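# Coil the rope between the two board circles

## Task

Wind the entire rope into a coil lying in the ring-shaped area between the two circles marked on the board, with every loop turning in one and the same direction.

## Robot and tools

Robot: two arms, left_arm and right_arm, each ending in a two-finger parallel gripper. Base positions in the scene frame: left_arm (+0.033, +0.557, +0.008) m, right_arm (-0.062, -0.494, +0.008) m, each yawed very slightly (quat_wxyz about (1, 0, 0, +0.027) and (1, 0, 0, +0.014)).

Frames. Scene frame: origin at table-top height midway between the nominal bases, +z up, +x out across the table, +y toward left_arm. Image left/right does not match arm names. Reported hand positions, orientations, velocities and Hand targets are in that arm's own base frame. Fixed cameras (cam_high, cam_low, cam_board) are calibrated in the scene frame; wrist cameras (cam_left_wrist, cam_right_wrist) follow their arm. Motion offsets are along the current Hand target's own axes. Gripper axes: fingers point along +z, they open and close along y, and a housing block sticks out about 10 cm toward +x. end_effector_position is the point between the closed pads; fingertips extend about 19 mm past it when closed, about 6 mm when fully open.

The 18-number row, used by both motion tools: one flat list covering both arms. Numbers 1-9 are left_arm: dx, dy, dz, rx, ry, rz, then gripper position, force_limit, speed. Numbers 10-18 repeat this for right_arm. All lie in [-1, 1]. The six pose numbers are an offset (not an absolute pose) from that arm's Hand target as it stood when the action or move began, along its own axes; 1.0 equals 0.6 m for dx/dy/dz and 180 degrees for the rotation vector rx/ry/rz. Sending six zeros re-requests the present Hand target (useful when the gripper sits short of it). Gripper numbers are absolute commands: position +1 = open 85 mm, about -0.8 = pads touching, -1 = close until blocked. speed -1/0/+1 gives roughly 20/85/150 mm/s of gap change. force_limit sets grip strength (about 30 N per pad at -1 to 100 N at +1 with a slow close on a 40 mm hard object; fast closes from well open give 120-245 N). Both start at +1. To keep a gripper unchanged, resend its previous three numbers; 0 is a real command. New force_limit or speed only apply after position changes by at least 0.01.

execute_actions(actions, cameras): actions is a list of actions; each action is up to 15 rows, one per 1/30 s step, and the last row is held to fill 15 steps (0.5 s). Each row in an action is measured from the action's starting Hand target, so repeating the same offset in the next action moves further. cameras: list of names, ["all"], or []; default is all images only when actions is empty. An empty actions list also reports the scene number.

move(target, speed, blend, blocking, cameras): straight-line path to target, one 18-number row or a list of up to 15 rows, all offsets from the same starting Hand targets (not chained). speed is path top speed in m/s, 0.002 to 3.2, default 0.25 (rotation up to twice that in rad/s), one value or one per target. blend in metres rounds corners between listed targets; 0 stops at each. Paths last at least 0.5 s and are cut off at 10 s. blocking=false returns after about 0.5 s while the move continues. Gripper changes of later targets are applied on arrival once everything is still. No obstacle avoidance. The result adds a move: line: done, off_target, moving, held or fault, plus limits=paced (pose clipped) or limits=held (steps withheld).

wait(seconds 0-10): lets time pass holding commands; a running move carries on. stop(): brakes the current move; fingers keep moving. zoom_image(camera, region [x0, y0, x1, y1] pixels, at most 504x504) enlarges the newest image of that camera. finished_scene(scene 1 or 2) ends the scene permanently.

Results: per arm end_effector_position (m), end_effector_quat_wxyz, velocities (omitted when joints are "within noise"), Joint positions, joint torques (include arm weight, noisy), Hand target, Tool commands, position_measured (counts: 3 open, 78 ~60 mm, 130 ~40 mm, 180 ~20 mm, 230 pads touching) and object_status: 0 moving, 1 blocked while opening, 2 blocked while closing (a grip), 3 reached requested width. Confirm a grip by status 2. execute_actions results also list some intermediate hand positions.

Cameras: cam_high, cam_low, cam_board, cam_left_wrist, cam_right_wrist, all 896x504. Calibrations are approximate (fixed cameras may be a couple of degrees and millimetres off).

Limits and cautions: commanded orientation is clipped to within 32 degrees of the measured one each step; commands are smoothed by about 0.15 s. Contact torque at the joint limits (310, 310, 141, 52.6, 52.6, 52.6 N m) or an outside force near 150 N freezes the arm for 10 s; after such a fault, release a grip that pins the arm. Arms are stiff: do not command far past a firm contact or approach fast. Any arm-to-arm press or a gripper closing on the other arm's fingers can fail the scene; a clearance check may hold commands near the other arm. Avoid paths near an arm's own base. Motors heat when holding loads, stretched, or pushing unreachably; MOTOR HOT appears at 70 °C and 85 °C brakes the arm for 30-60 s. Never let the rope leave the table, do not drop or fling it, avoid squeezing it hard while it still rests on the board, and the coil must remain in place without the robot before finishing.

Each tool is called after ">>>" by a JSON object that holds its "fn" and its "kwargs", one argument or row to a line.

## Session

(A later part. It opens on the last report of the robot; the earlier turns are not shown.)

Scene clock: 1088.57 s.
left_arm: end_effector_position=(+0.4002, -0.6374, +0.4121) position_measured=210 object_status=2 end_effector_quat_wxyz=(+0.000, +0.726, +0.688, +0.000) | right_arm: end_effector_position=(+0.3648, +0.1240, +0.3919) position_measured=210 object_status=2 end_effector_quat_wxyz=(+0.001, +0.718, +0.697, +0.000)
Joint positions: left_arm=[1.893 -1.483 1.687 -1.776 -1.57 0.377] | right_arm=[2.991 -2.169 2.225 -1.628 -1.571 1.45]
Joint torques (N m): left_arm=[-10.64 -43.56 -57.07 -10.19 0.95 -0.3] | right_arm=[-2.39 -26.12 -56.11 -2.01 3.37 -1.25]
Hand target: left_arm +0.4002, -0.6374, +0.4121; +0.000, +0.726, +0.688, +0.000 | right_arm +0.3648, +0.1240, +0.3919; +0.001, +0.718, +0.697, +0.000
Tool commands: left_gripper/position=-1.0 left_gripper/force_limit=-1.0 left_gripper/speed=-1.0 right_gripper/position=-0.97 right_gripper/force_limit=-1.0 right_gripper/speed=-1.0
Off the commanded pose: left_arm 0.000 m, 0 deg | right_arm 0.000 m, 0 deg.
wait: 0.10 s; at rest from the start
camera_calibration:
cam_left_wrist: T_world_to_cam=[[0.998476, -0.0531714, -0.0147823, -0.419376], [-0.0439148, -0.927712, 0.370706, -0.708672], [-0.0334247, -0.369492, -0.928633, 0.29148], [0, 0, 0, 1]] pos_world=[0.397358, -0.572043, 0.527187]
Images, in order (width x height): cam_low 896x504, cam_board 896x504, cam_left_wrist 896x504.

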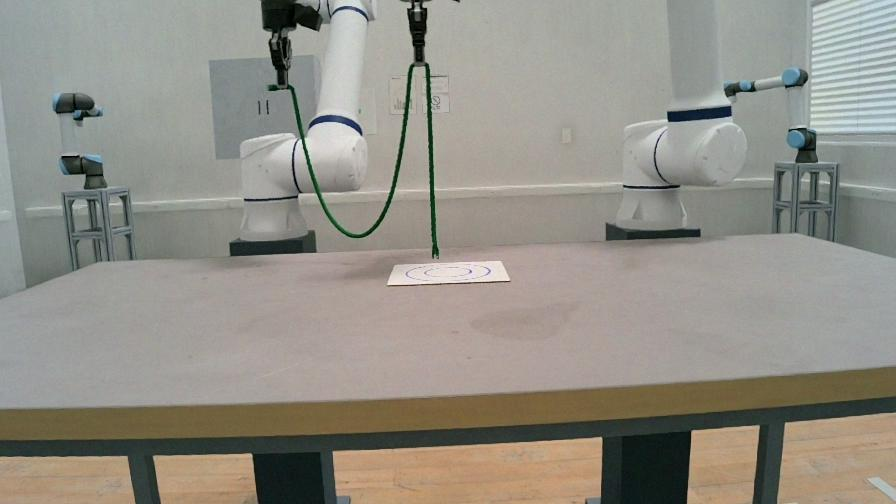

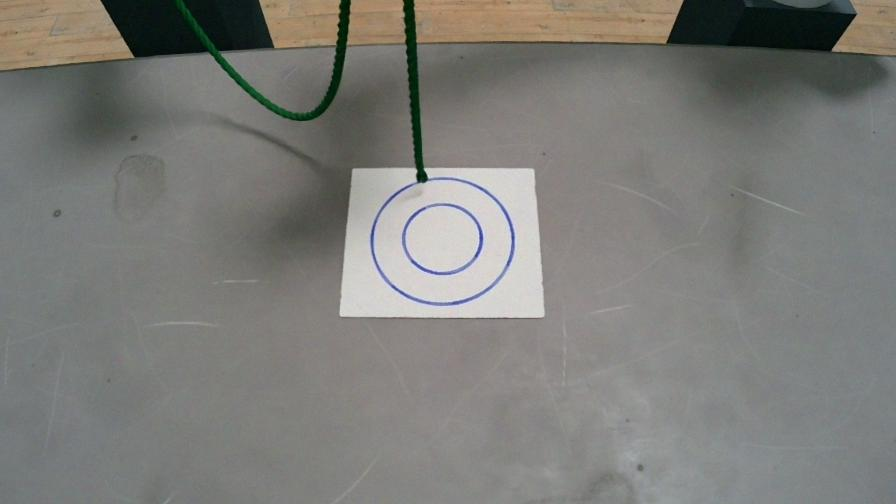

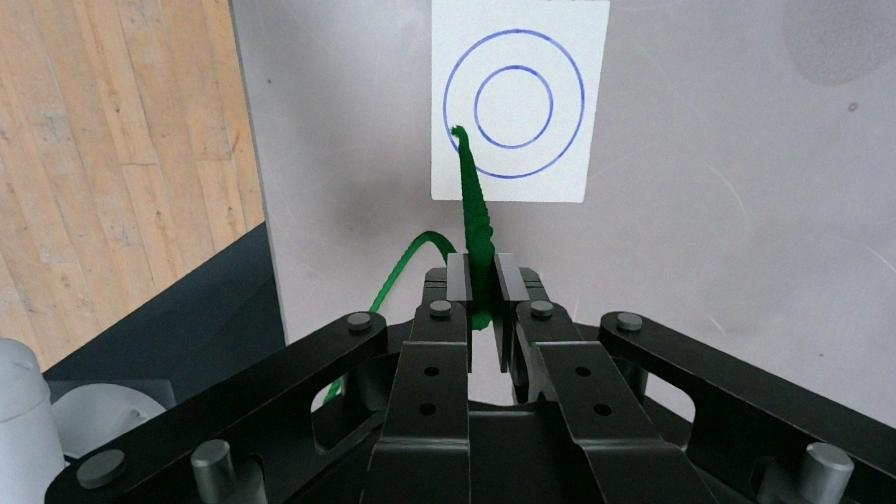

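>>> {"fn": "move", "kwargs": {
  "target": [0,0.0167,0.025,0,0,0,-1,-1,-1,0,0,0,0,0,0,-0.97,-1,-1],
  "speed": 0.02
}}

>>> {"fn": "wait", "kwargs": {
  "seconds": 2,
  "cameras": ["cam_left_wrist", "cam_board", "cam_low"]
}}

>>> {"fn": "zoom_image", "kwargs": {
  "camera": "cam_board",
  "region": [330, 130, 560, 325]
}}

>>> {"fn": "zoom_image", "kwargs": {
  "camera": "cam_low",
  "region": [380, 220, 530, 300]
}}

Scene clock: 1096.00 s.
left_arm: end_effector_position=(+0.4101, -0.6379, +0.3972) position_measured=210 object_status=2 end_effector_quat_wxyz=(+0.000, +0.726, +0.688, +0.000) | right_arm: end_effector_position=(+0.3648, +0.1240, +0.3919) position_measured=210 object_status=2 end_effector_quat_wxyz=(+0.001, +0.718, +0.697, +0.000)
Joint positions: left_arm=[1.906 -1.468 1.698 -1.801 -1.57 0.39] | right_arm=[2.991 -2.169 2.225 -1.628 -1.571 1.45]
Joint torques (N m): left_arm=[11.42 -38.42 -44.18 -11.09 0.8 2.12] | right_arm=[-1.09 -25.74 -55.52 -2.27 3.37 -1.28]
Hand target: left_arm +0.4102, -0.6380, +0.3971; +0.000, +0.726, +0.688, +0.000 | right_arm +0.3648, +0.1240, +0.3919; +0.001, +0.718, +0.697, +0.000
Off the commanded pose: left_arm 0.000 m, 0 deg | right_arm 0.000 m, 0 deg.
move: done

Scene clock: 1098.00 s.
left_arm: end_effector_position=(+0.4102, -0.6380, +0.3971) position_measured=210 object_status=2 end_effector_quat_wxyz=(+0.000, +0.726, +0.688, +0.000) | right_arm: end_effector_position=(+0.3648, +0.1240, +0.3919) position_measured=210 object_status=2 end_effector_quat_wxyz=(+0.001, +0.718, +0.697, +0.000)
Joint positions: left_arm=[1.906 -1.468 1.698 -1.801 -1.57 0.39] | right_arm=[2.991 -2.169 2.225 -1.628 -1.571 1.45]
Joint torques (N m): left_arm=[9.46 -42.98 -43.96 -10.59 -0.92 2.17] | right_arm=[-2.05 -25.58 -55.64 -2.25 3.35 -1.22]
Hand target: left_arm +0.4102, -0.6380, +0.3971; +0.000, +0.726, +0.688, +0.000 | right_arm +0.3648, +0.1240, +0.3919; +0.001, +0.718, +0.697, +0.000
Tool commands: left_gripper/position=-1.0 left_gripper/force_limit=-1.0 left_gripper/speed=-1.0 right_gripper/position=-0.97 right_gripper/force_limit=-1.0 right_gripper/speed=-1.0
Off the commanded pose: left_arm 0.000 m, 0 deg | right_arm 0.000 m, 0 deg.
wait: 2.00 s; at rest by 0.17 s
camera_calibration:
cam_left_wrist: T_world_to_cam=[[0.998476, -0.0531714, -0.0147823, -0.429609], [-0.0439148, -0.927712, 0.370706, -0.703136], [-0.0334247, -0.369492, -0.928633, 0.2777], [0, 0, 0, 1]] pos_world=[0.407358, -0.572543, 0.512187]
Images, in order (width x height): cam_low 896x504, cam_board 896x504, cam_left_wrist 896x504.

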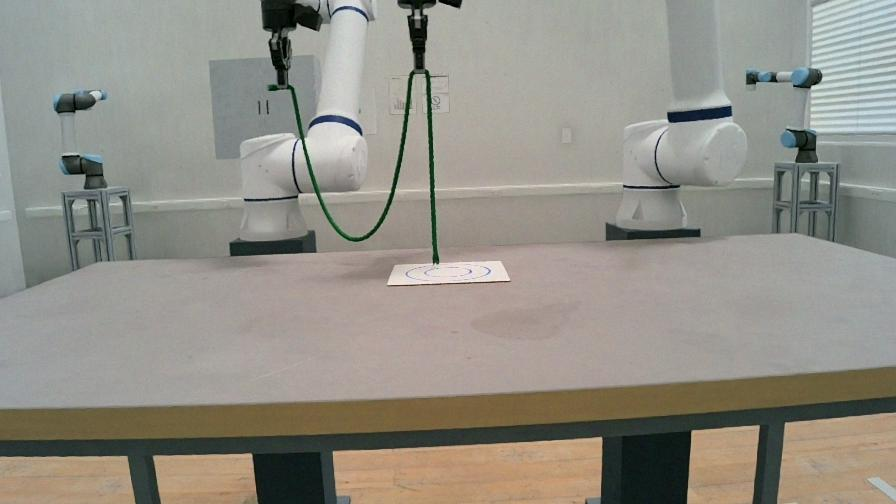

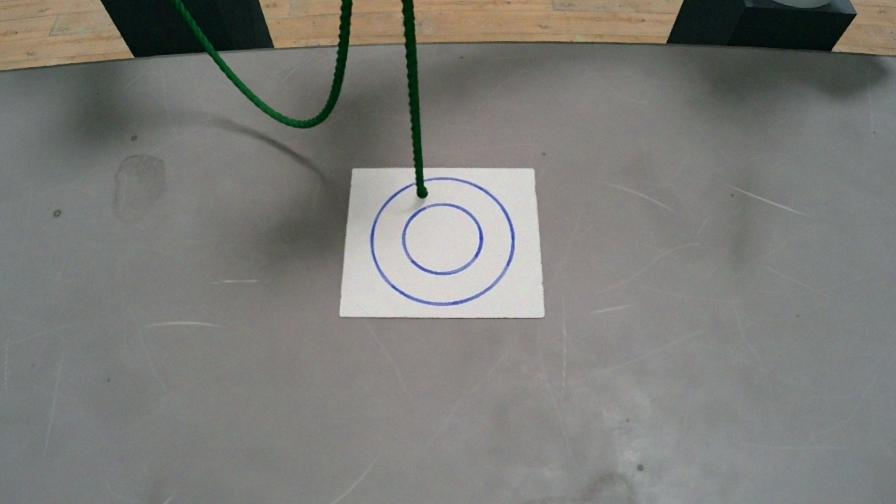

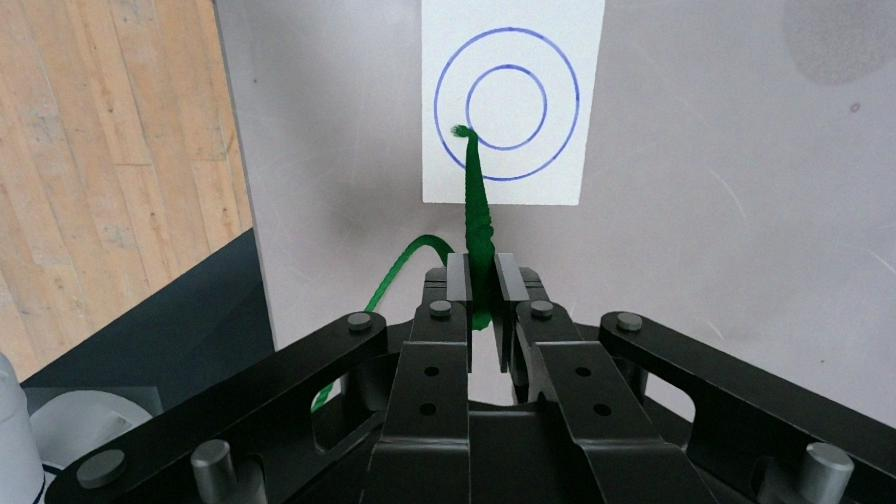

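Scaled by 2.191.

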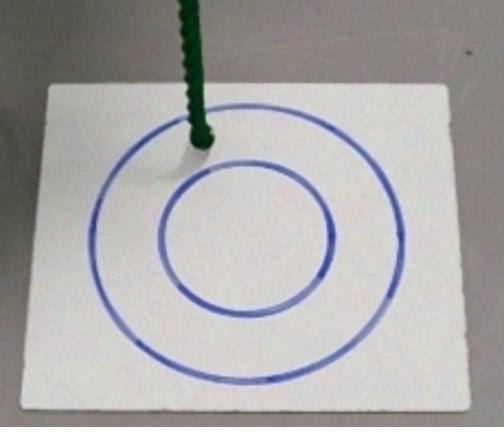

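Scaled by 3.360.

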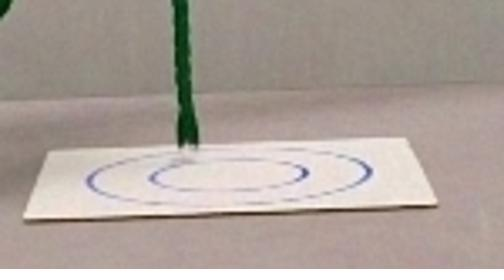

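>>> {"fn": "move", "kwargs": {
  "target": [
    [-0.0413,0.0283,0.0550,0,0,-0.0139,-1,-1,-1,0,0,0,0,0,0,-0.97,-1,-1],
    [-0.0640,0.0775,0.1100,0,0,-0.0278,-1,-1,-1,0,0,0,0,0,0,-0.97,-1,-1],
    [-0.0593,0.1315,0.1650,0,0,-0.0417,-1,-1,-1,0,0,0,0,0,0,-0.97,-1,-1]
  ],
  "speed": 0.05,
  "blend": [0.006, 0.006, 0],
  "cameras": ["cam_left_wrist", "cam_board", "cam_low"]
}}

>>> {"fn": "zoom_image", "kwargs": {
  "camera": "cam_board",
  "region": [330, 130, 560, 325]
}}

Scene clock: 1143.67 s.
left_arm: end_effector_position=(+0.4870, -0.6778, +0.2982) position_measured=210 object_status=2 end_effector_quat_wxyz=(+0.000, +0.680, +0.734, +0.000) | right_arm: end_effector_position=(+0.3648, +0.1240, +0.3919) position_measured=210 object_status=2 end_effector_quat_wxyz=(+0.001, +0.718, +0.697, +0.000)
Joint positions: left_arm=[1.979 -1.297 1.673 -1.947 -1.57 0.332] | right_arm=[2.991 -2.169 2.225 -1.628 -1.571 1.45]
Joint torques (N m): left_arm=[10.15 -54.05 -52.33 -10.27 -1.19 -0.73] | right_arm=[-3.89 -24.6 -55.93 -2.33 3.7 -0.79]
Hand target: left_arm +0.4871, -0.6778, +0.2981; +0.000, +0.680, +0.734, +0.000 | right_arm +0.3648, +0.1240, +0.3919; +0.001, +0.718, +0.697, +0.000
Off the commanded pose: left_arm 0.000 m, 0 deg | right_arm 0.000 m, 0 deg.
move: done
camera_calibration:
cam_left_wrist: T_world_to_cam=[[0.996878, 0.0775526, -0.0148273, -0.420379], [0.0775135, -0.92549, 0.370757, -0.75772], [0.0150307, -0.370748, -0.928612, 0.149352], [0, 0, 0, 1]] pos_world=[0.475555, -0.613288, 0.413387]
Images, in order (width x height): cam_low 896x504, cam_board 896x504, cam_left_wrist 896x504.

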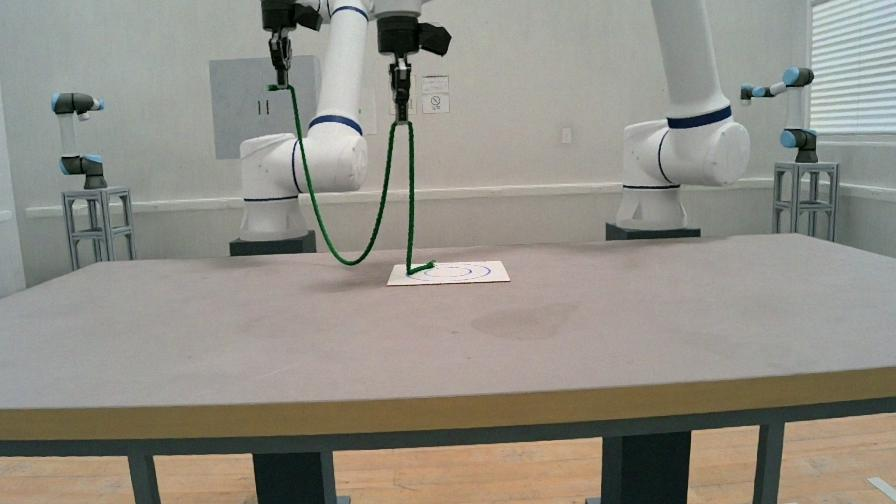

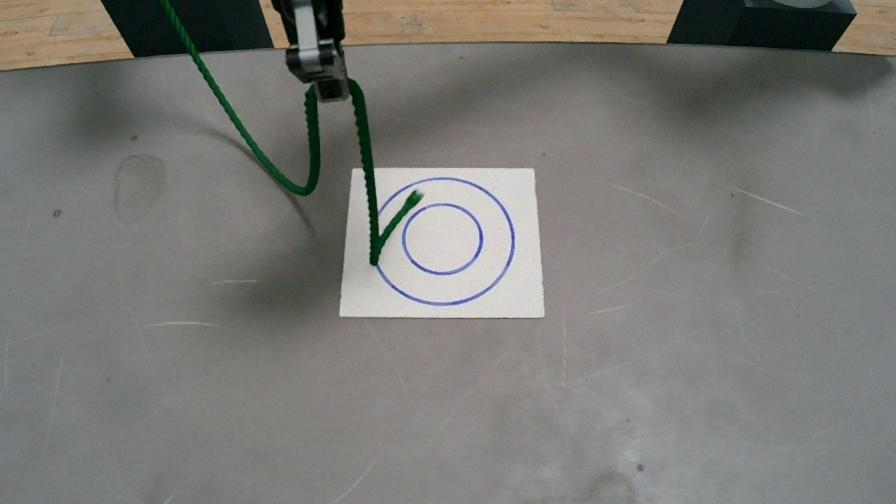

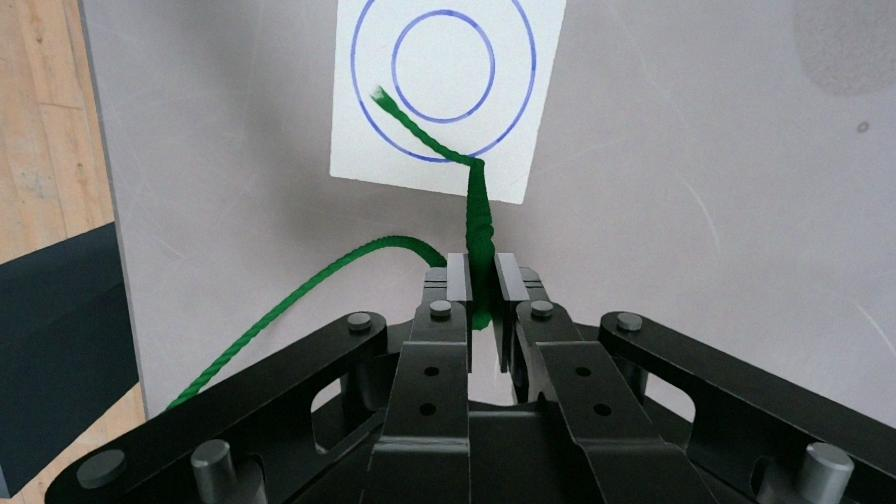

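Scaled by 2.191.

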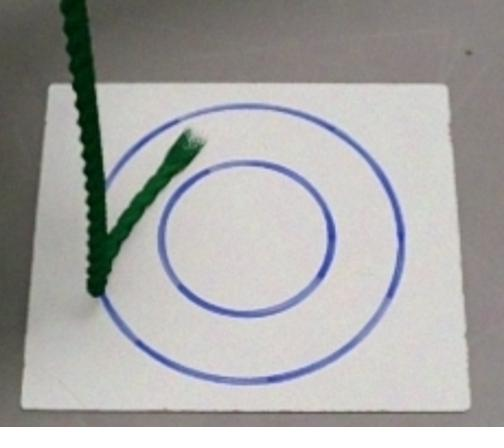

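>>> {"fn": "zoom_image", "kwargs": {
  "camera": "cam_low",
  "region": [370, 200, 530, 300]
}}

>>> {"fn": "zoom_image", "kwargs": {
  "camera": "cam_left_wrist",
  "region": [330, 0, 580, 250]
}}

Scaled by 3.150.

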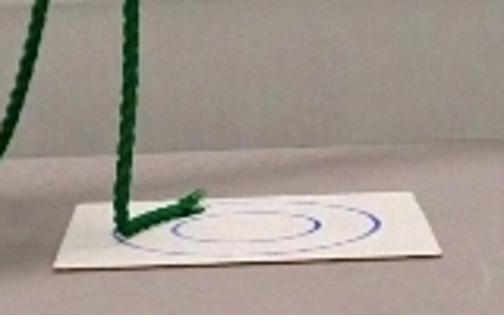

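Scaled by 2.016.

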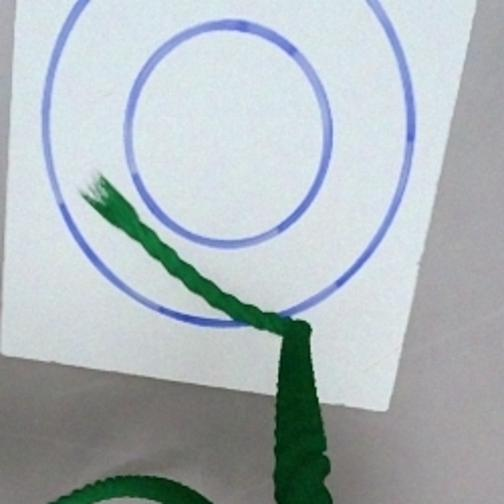

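>>> {"fn": "move", "kwargs": {
  "target": [0.0189,-0.0977,-0.1032,0,0,0,-1,-1,-1,0,0,0,0,0,0,-0.97,-1,-1],
  "speed": 0.04,
  "cameras": ["cam_left_wrist", "cam_board"]
}}

>>> {"fn": "zoom_image", "kwargs": {
  "camera": "cam_left_wrist",
  "region": [330, 0, 640, 280]
}}

>>> {"fn": "zoom_image", "kwargs": {
  "camera": "cam_board",
  "region": [330, 130, 560, 325]
}}

Scene clock: 1234.83 s.
left_arm: end_effector_position=(+0.4279, -0.6710, +0.3599) position_measured=210 object_status=2 end_effector_quat_wxyz=(+0.000, +0.680, +0.734, +0.000) | right_arm: end_effector_position=(+0.3648, +0.1240, +0.3919) position_measured=210 object_status=2 end_effector_quat_wxyz=(+0.001, +0.718, +0.697, +0.000)
Joint positions: left_arm=[1.913 -1.392 1.677 -1.857 -1.57 0.266] | right_arm=[2.991 -2.169 2.225 -1.628 -1.571 1.45]
Joint torques (N m): left_arm=[-12.05 -72.88 -57.21 -1.71 1.11 -0.07] | right_arm=[-0.84 -23.11 -55.57 -2.37 2.68 -0.53]
Hand target: left_arm +0.4278, -0.6710, +0.3600; +0.000, +0.680, +0.734, +0.000 | right_arm +0.3648, +0.1240, +0.3919; +0.001, +0.718, +0.697, +0.000
Off the commanded pose: left_arm 0.000 m, 0 deg | right_arm 0.000 m, 0 deg.
move: done
camera_calibration:
cam_left_wrist: T_world_to_cam=[[0.996861, 0.0777731, -0.0148048, -0.360947], [0.0777098, -0.925471, 0.370762, -0.769756], [0.0151339, -0.370748, -0.92861, 0.209921], [0, 0, 0, 1]] pos_world=[0.416455, -0.606488, 0.474987]
Images, in order (width x height): cam_board 896x504, cam_left_wrist 896x504.

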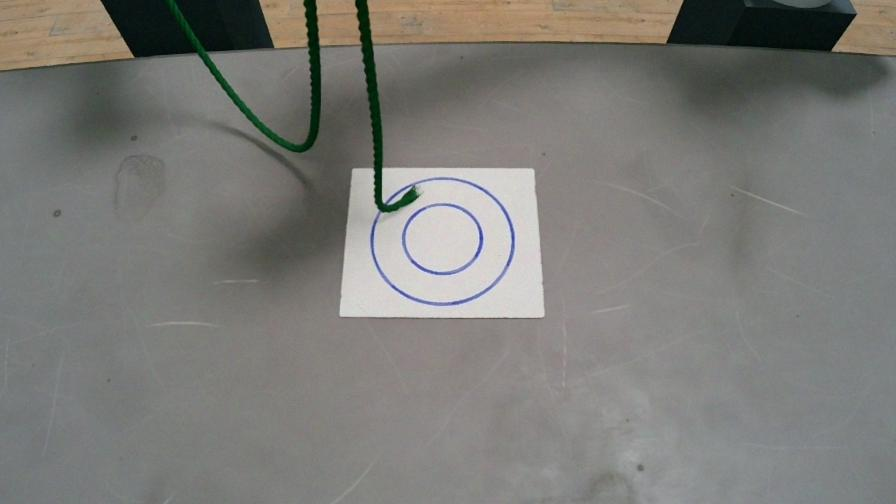

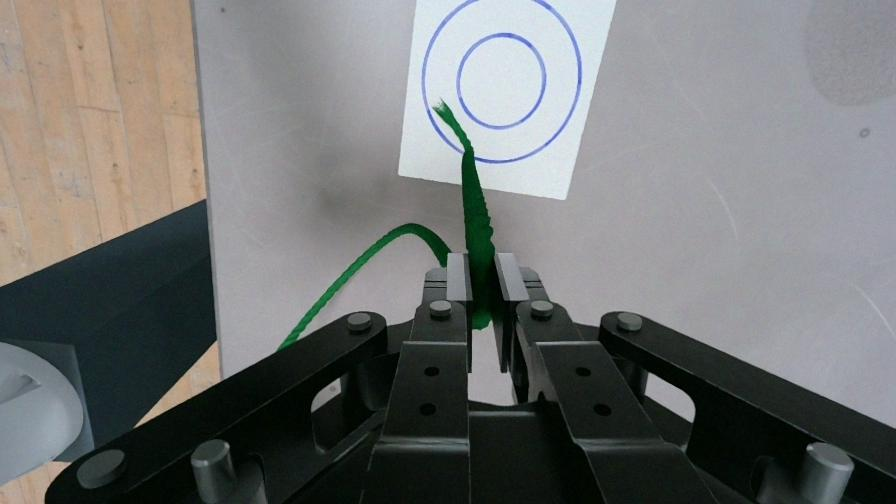

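Scaled by 1.626.

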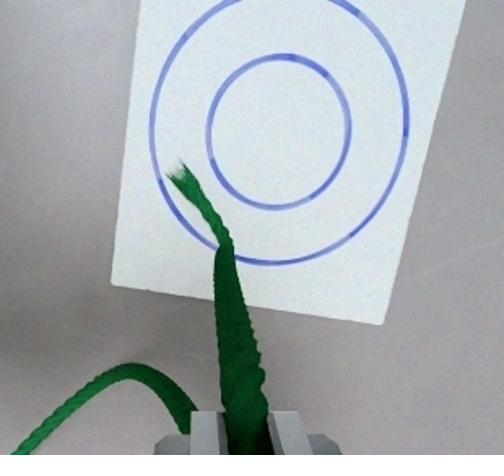

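Scaled by 2.191.

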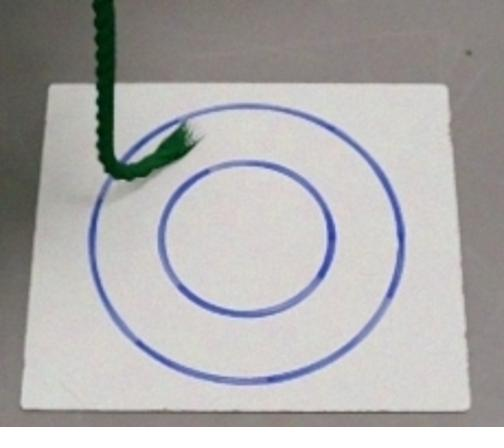

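>>> {"fn": "move", "kwargs": {
  "target": [
    [-0.0302,0.0732,0.0362,0,0,-0.003,-1,-1,-1,0,0,0,0,0,0,-0.97,-1,-1],
    [-0.0317,0.1297,0.0943,0,0,-0.0113,-1,-1,-1,0,0,0,0,0,0,-0.97,-1,-1]
  ],
  "speed": 0.035,
  "blend": [0.006, 0],
  "cameras": ["cam_left_wrist", "cam_board", "cam_low"]
}}

>>> {"fn": "zoom_image", "kwargs": {
  "camera": "cam_left_wrist",
  "region": [300, 0, 610, 280]
}}

>>> {"fn": "zoom_image", "kwargs": {
  "camera": "cam_board",
  "region": [330, 130, 560, 325]
}}

Scene clock: 1270.57 s.
left_arm: end_effector_position=(+0.5067, -0.6840, +0.3036) position_measured=210 object_status=2 end_effector_quat_wxyz=(+0.000, +0.666, +0.746, +0.000) | right_arm: end_effector_position=(+0.3648, +0.1240, +0.3919) position_measured=210 object_status=2 end_effector_quat_wxyz=(+0.001, +0.718, +0.697, +0.000)
Joint positions: left_arm=[1.998 -1.275 1.633 -1.929 -1.57 0.316] | right_arm=[2.991 -2.169 2.225 -1.628 -1.571 1.45]
Joint torques (N m): left_arm=[11.46 -53.83 -48.69 -10.45 -1.31 1.94] | right_arm=[2.41 -23.79 -55.58 -2.14 2.64 -0.87]
Hand target: left_arm +0.5069, -0.6840, +0.3035; +0.000, +0.666, +0.746, +0.000 | right_arm +0.3648, +0.1240, +0.3919; +0.001, +0.718, +0.697, +0.000
Off the commanded pose: left_arm 0.000 m, 0 deg | right_arm 0.000 m, 0 deg.
move: done
camera_calibration:
cam_left_wrist: T_world_to_cam=[[0.99348, 0.11303, -0.0148993, -0.413479], [0.110472, -0.922121, 0.370796, -0.781429], [0.0281721, -0.370024, -0.928595, 0.145485], [0, 0, 0, 1]] pos_world=[0.493011, -0.620003, 0.418686]
Images, in order (width x height): cam_low 896x504, cam_board 896x504, cam_left_wrist 896x504.

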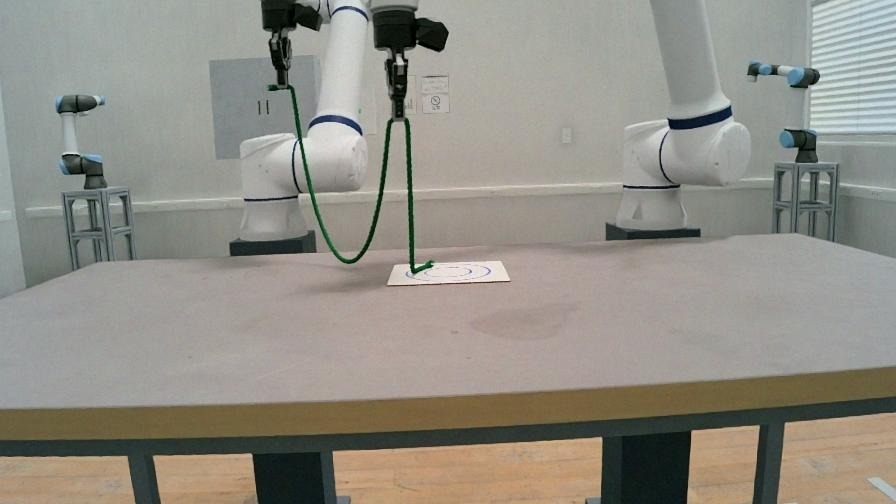

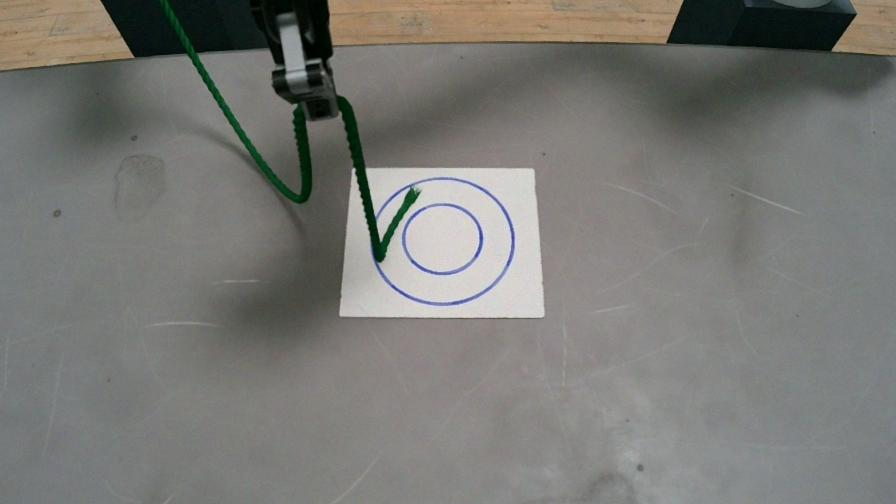

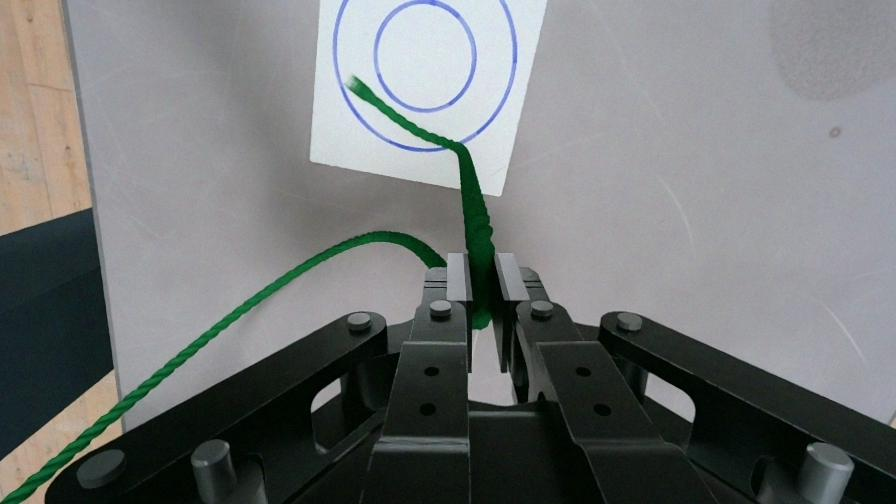

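Scaled by 1.626.

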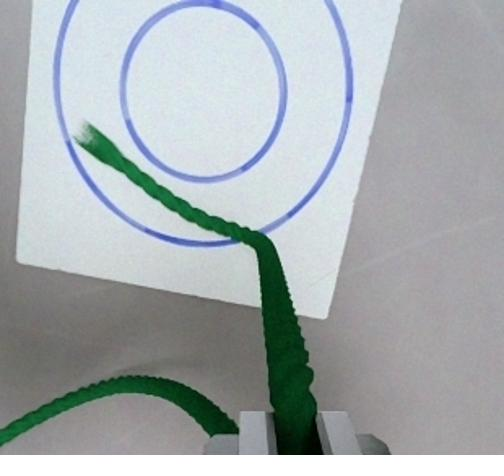

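Scaled by 2.191.

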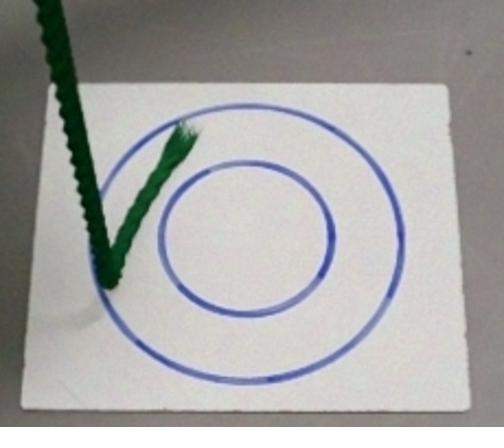

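>>> {"fn": "move", "kwargs": {
  "target": [
    [0.0457,0.0428,0.0448,0,0,-0.003,-1,-1,-1,0,0,0,0,0,0,-0.97,-1,-1],
    [0.0825,0.0595,0.0832,0,0,-0.0107,-1,-1,-1,0,0,0,0,0,0,-0.97,-1,-1]
  ],
  "speed": 0.035,
  "blend": [0.006, 0],
  "cameras": ["cam_left_wrist", "cam_board", "cam_low"]
}}

>>> {"fn": "zoom_image", "kwargs": {
  "camera": "cam_left_wrist",
  "region": [200, 0, 600, 290]
}}

>>> {"fn": "zoom_image", "kwargs": {
  "camera": "cam_board",
  "region": [330, 130, 560, 325]
}}

Scene clock: 1323.83 s.
left_arm: end_effector_position=(+0.5368, -0.6310, +0.2537) position_measured=210 object_status=2 end_effector_quat_wxyz=(+0.000, +0.654, +0.757, +0.000) | right_arm: end_effector_position=(+0.3648, +0.1240, +0.3919) position_measured=210 object_status=2 end_effector_quat_wxyz=(+0.001, +0.718, +0.697, +0.000)
Joint positions: left_arm=[2.06 -1.277 1.732 -2.026 -1.57 0.343] | right_arm=[2.991 -2.169 2.225 -1.628 -1.571 1.45]
Joint torques (N m): left_arm=[6.11 -78.77 -41.27 -10.97 -1.64 -0.73] | right_arm=[3.41 -22.43 -55.35 -2.22 2.46 0.13]
Hand target: left_arm +0.5368, -0.6309, +0.2536; +0.000, +0.654, +0.757, +0.000 | right_arm +0.3648, +0.1240, +0.3919; +0.001, +0.718, +0.697, +0.000
Off the commanded pose: left_arm 0.000 m, 0 deg | right_arm 0.000 m, 0 deg.
move: done
camera_calibration:
cam_left_wrist: T_world_to_cam=[[0.989128, 0.1463, -0.0148891, -0.426803], [0.141343, -0.917877, 0.370842, -0.731227], [0.0405876, -0.368914, -0.928577, 0.111969], [0, 0, 0, 1]] pos_world=[0.520972, -0.567428, 0.368786]
Images, in order (width x height): cam_low 896x504, cam_board 896x504, cam_left_wrist 896x504.

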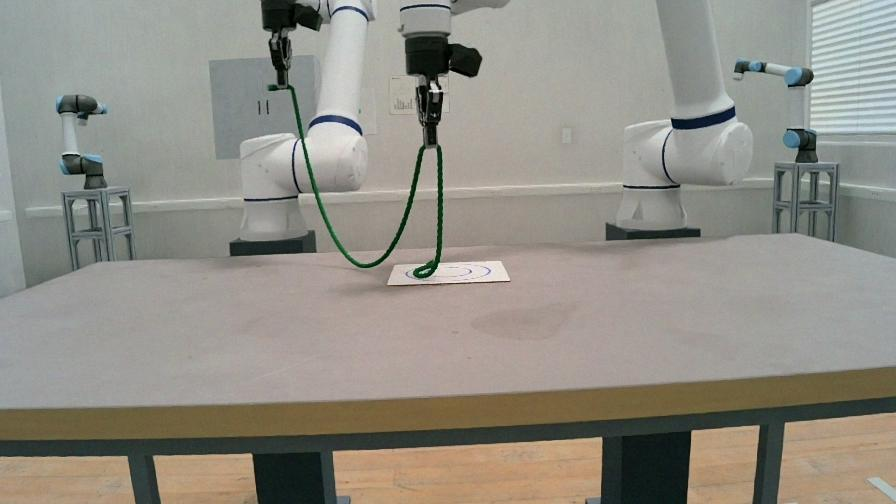

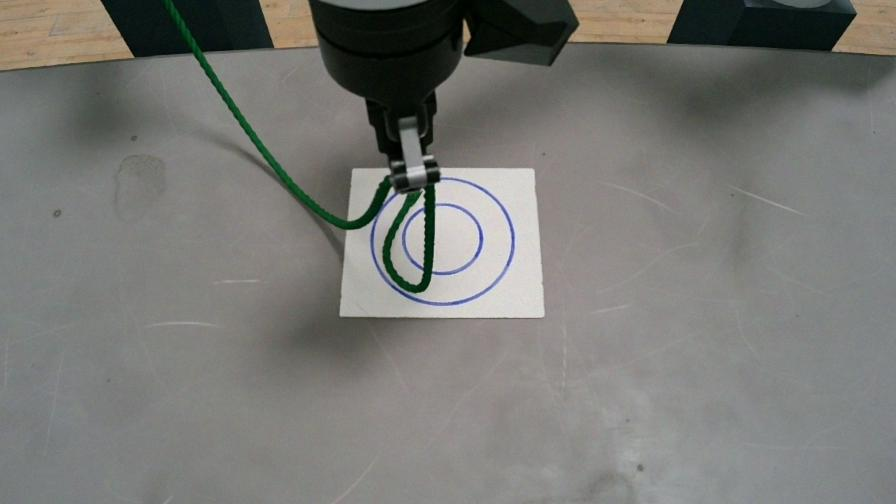

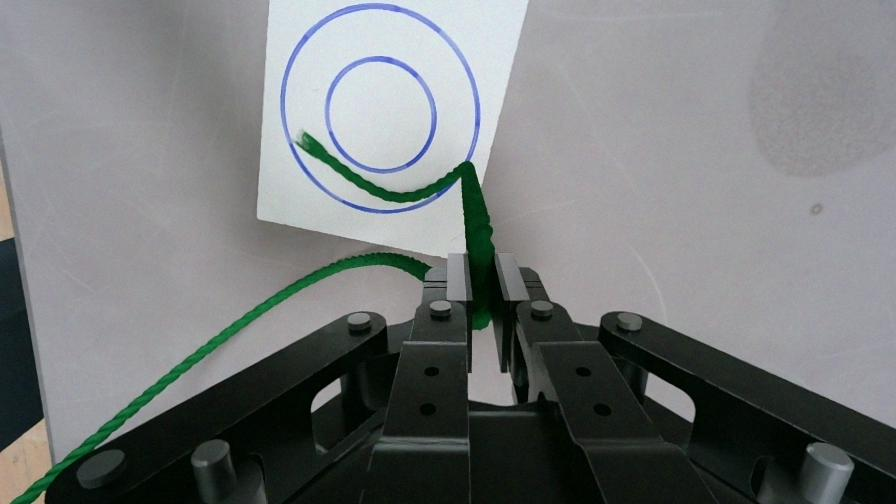

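Scaled by 1.260.

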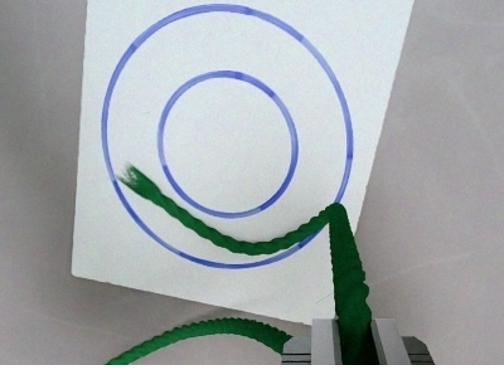

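Scaled by 2.191.

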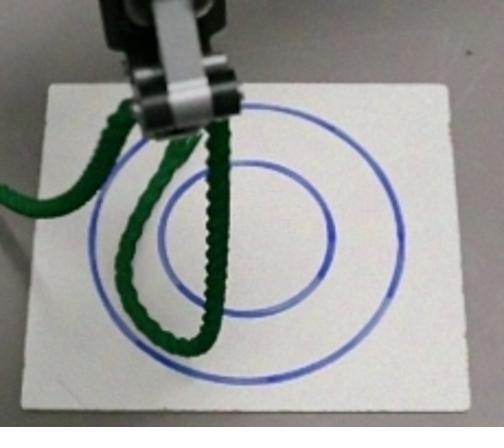

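>>> {"fn": "move", "kwargs": {
  "target": [
    [0.0493,-0.0068,0.0460,0,0,-0.0089,-1,-1,-1,0,0,0,0,0,0,-0.97,-1,-1],
    [0.0840,-0.0173,0.0827,0,0,-0.0156,-1,-1,-1,0,0,0,0,0,0,-0.97,-1,-1]
  ],
  "speed": 0.035,
  "blend": [0.006, 0],
  "cameras": ["cam_left_wrist", "cam_board", "cam_low"]
}}

>>> {"fn": "zoom_image", "kwargs": {
  "camera": "cam_left_wrist",
  "region": [180, 0, 600, 300]
}}

>>> {"fn": "zoom_image", "kwargs": {
  "camera": "cam_board",
  "region": [330, 130, 560, 325]
}}

Scene clock: 1374.07 s.
left_arm: end_effector_position=(+0.5193, -0.5826, +0.2040) position_measured=210 object_status=2 end_effector_quat_wxyz=(+0.000, +0.635, +0.772, +0.000) | right_arm: end_effector_position=(+0.3648, +0.1240, +0.3919) position_measured=210 object_status=2 end_effector_quat_wxyz=(+0.001, +0.718, +0.697, +0.000)
Joint positions: left_arm=[2.069 -1.309 1.873 -2.136 -1.57 0.304] | right_arm=[2.991 -2.169 2.225 -1.628 -1.571 1.45]
Joint torques (N m): left_arm=[9.35 -72.34 -36.68 -10.87 -1.32 -0.84] | right_arm=[7.8 -23.63 -54.73 -2.65 2.13 0.31]
Hand target: left_arm +0.5193, -0.5825, +0.2039; +0.000, +0.635, +0.772, +0.000 | right_arm +0.3648, +0.1240, +0.3919; +0.001, +0.718, +0.697, +0.000
Off the commanded pose: left_arm 0.000 m, 0 deg | right_arm 0.000 m, 0 deg.
move: done
camera_calibration:
cam_left_wrist: T_world_to_cam=[[0.980765, 0.194622, -0.0148941, -0.384897], [0.186175, -0.909812, 0.37092, -0.684565], [0.0586384, -0.366558, -0.928545, 0.0763559], [0, 0, 0, 1]] pos_world=[0.500465, -0.519927, 0.319086]
Images, in order (width x height): cam_low 896x504, cam_board 896x504, cam_left_wrist 896x504.

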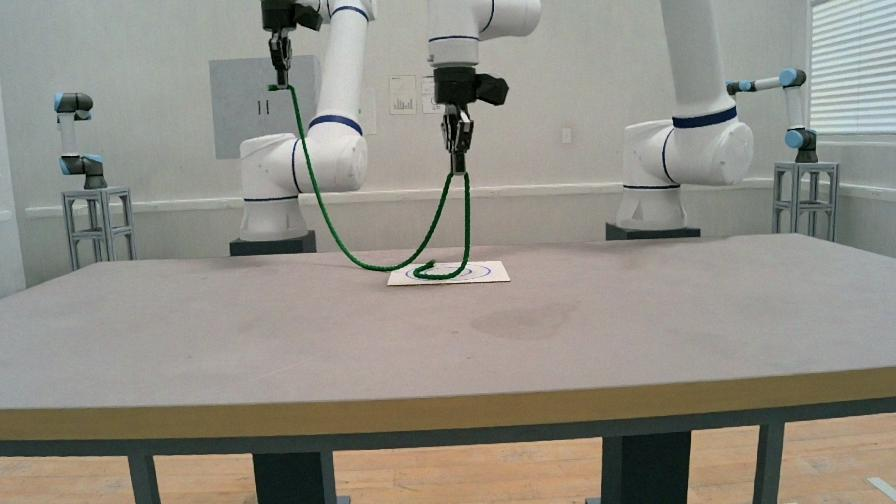

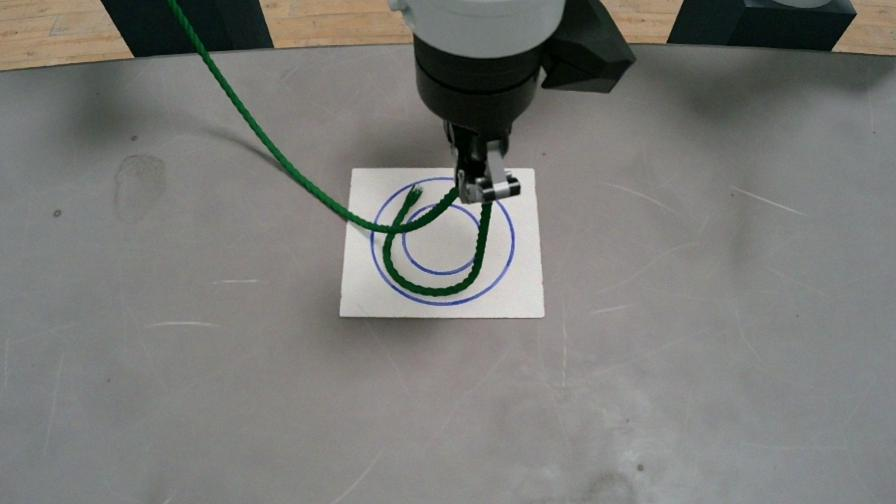

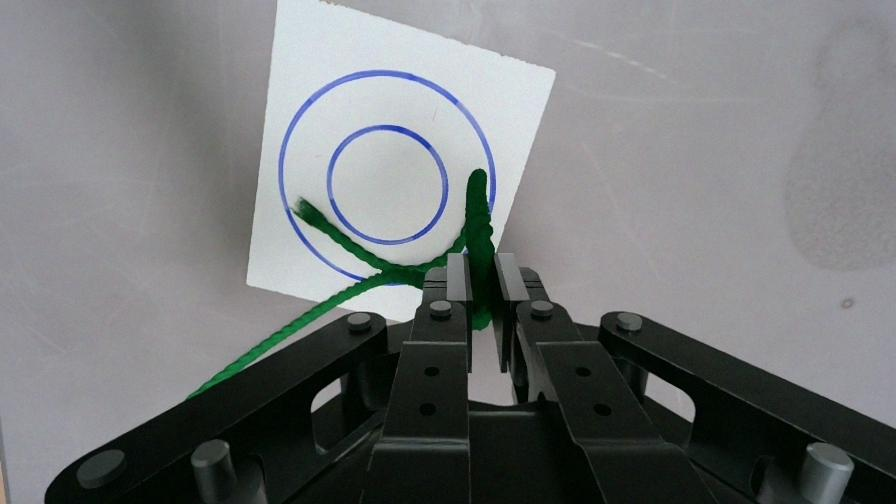

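Scaled by 1.200.

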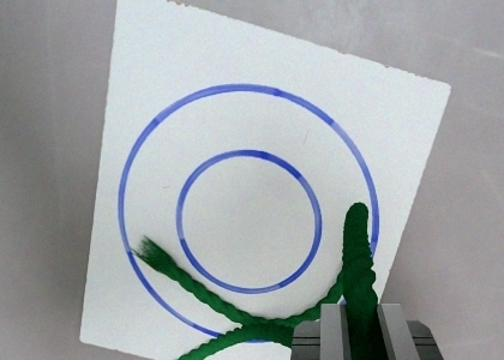

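Scaled by 2.191.

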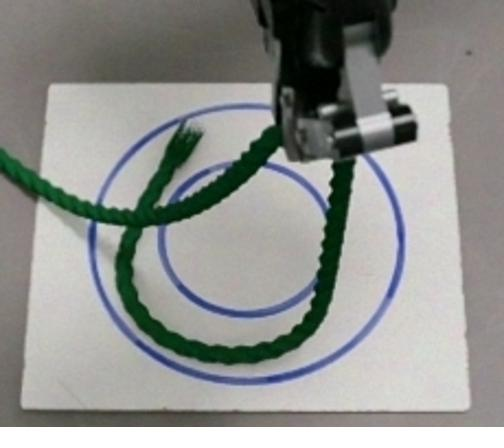

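>>> {"fn": "move", "kwargs": {
  "target": [
    [0.0298,-0.0202,0.0415,0,0,-0.0067,-1,-1,-1,0,0,-0.1,0,0,0,-0.97,-1,-1],
    [0.0510,-0.0490,0.0782,0,0,-0.0133,-1,-1,-1,0,0,-0.2,0,0,0,-0.97,-1,-1]
  ],
  "speed": 0.05,
  "blend": [0.006, 0],
  "cameras": ["cam_left_wrist", "cam_board", "cam_low"]
}}

>>> {"fn": "zoom_image", "kwargs": {
  "camera": "cam_left_wrist",
  "region": [180, 0, 600, 300]
}}

>>> {"fn": "zoom_image", "kwargs": {
  "camera": "cam_board",
  "region": [330, 130, 560, 325]
}}

Scene clock: 1417.10 s.
left_arm: end_effector_position=(+0.4846, -0.5582, +0.1570) position_measured=210 object_status=2 end_effector_quat_wxyz=(+0.000, +0.619, +0.786, +0.000) | right_arm: end_effector_position=(+0.3647, +0.1241, +0.5118) position_measured=210 object_status=2 end_effector_quat_wxyz=(+0.001, +0.718, +0.697, +0.000)
Joint positions: left_arm=[2.043 -1.322 1.991 -2.241 -1.57 0.236] | right_arm=[2.991 -2.159 2.01 -1.423 -1.571 1.45]
Joint torques (N m): left_arm=[-11.45 -70.01 -33.63 -10.71 -0.24 -0.79] | right_arm=[7.82 23.05 -55.09 -2.58 1.08 1.79]
Hand target: left_arm +0.4846, -0.5582, +0.1570; +0.000, +0.619, +0.786, +0.000 | right_arm +0.3647, +0.1241, +0.5119; +0.001, +0.718, +0.697, +0.000
Off the commanded pose: left_arm 0.000 m, 0 deg | right_arm 0.000 m, 0 deg.
move: done
camera_calibration:
cam_left_wrist: T_world_to_cam=[[0.971769, 0.23546, -0.0149256, -0.32908], [0.224066, -0.901235, 0.370905, -0.652006], [0.0738818, -0.363779, -0.928551, 0.0378711], [0, 0, 0, 1]] pos_world=[0.463084, -0.496348, 0.272086]
Images, in order (width x height): cam_low 896x504, cam_board 896x504, cam_left_wrist 896x504.

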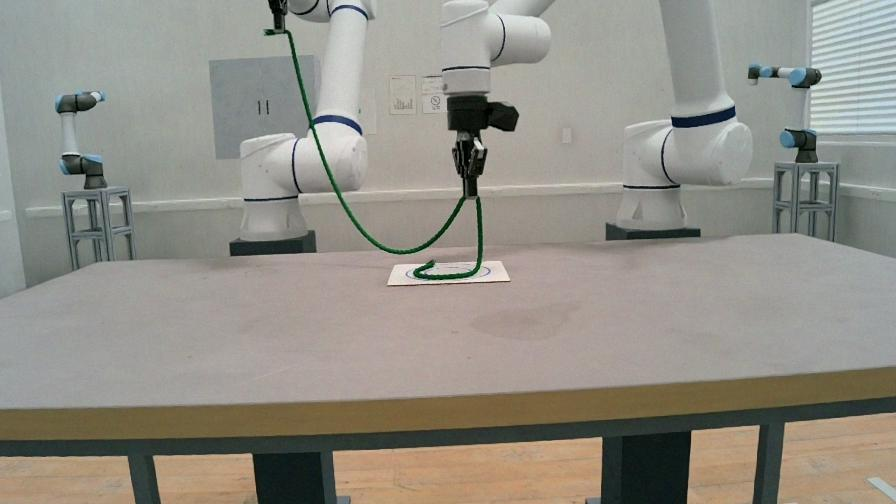

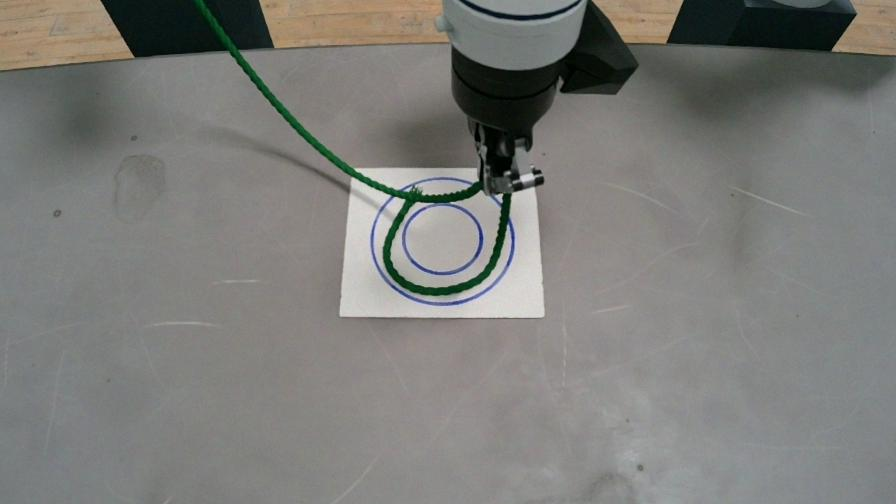

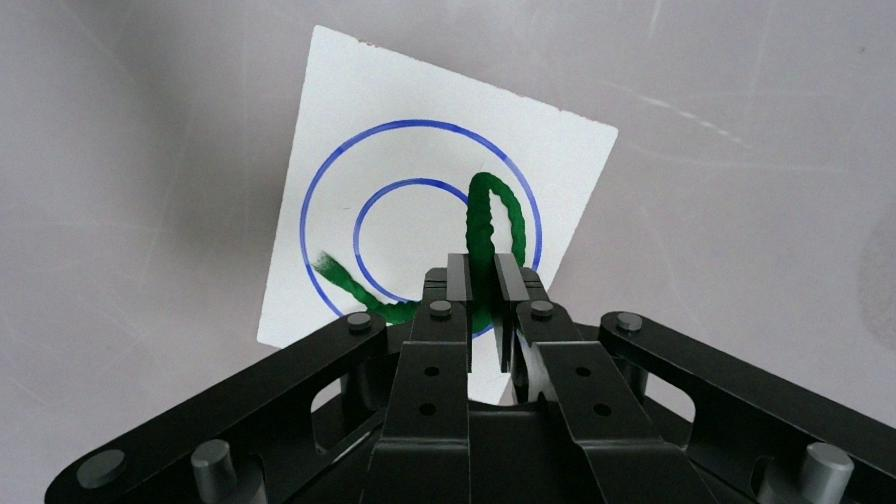

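Scaled by 1.200.

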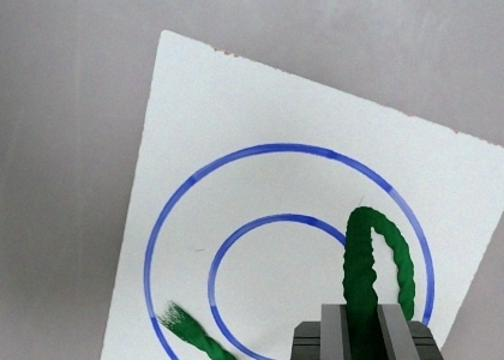

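Scaled by 2.191.

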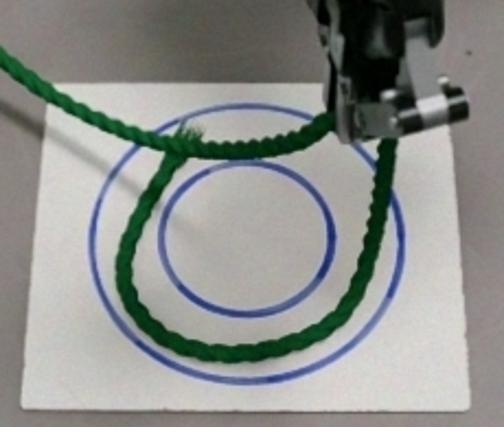

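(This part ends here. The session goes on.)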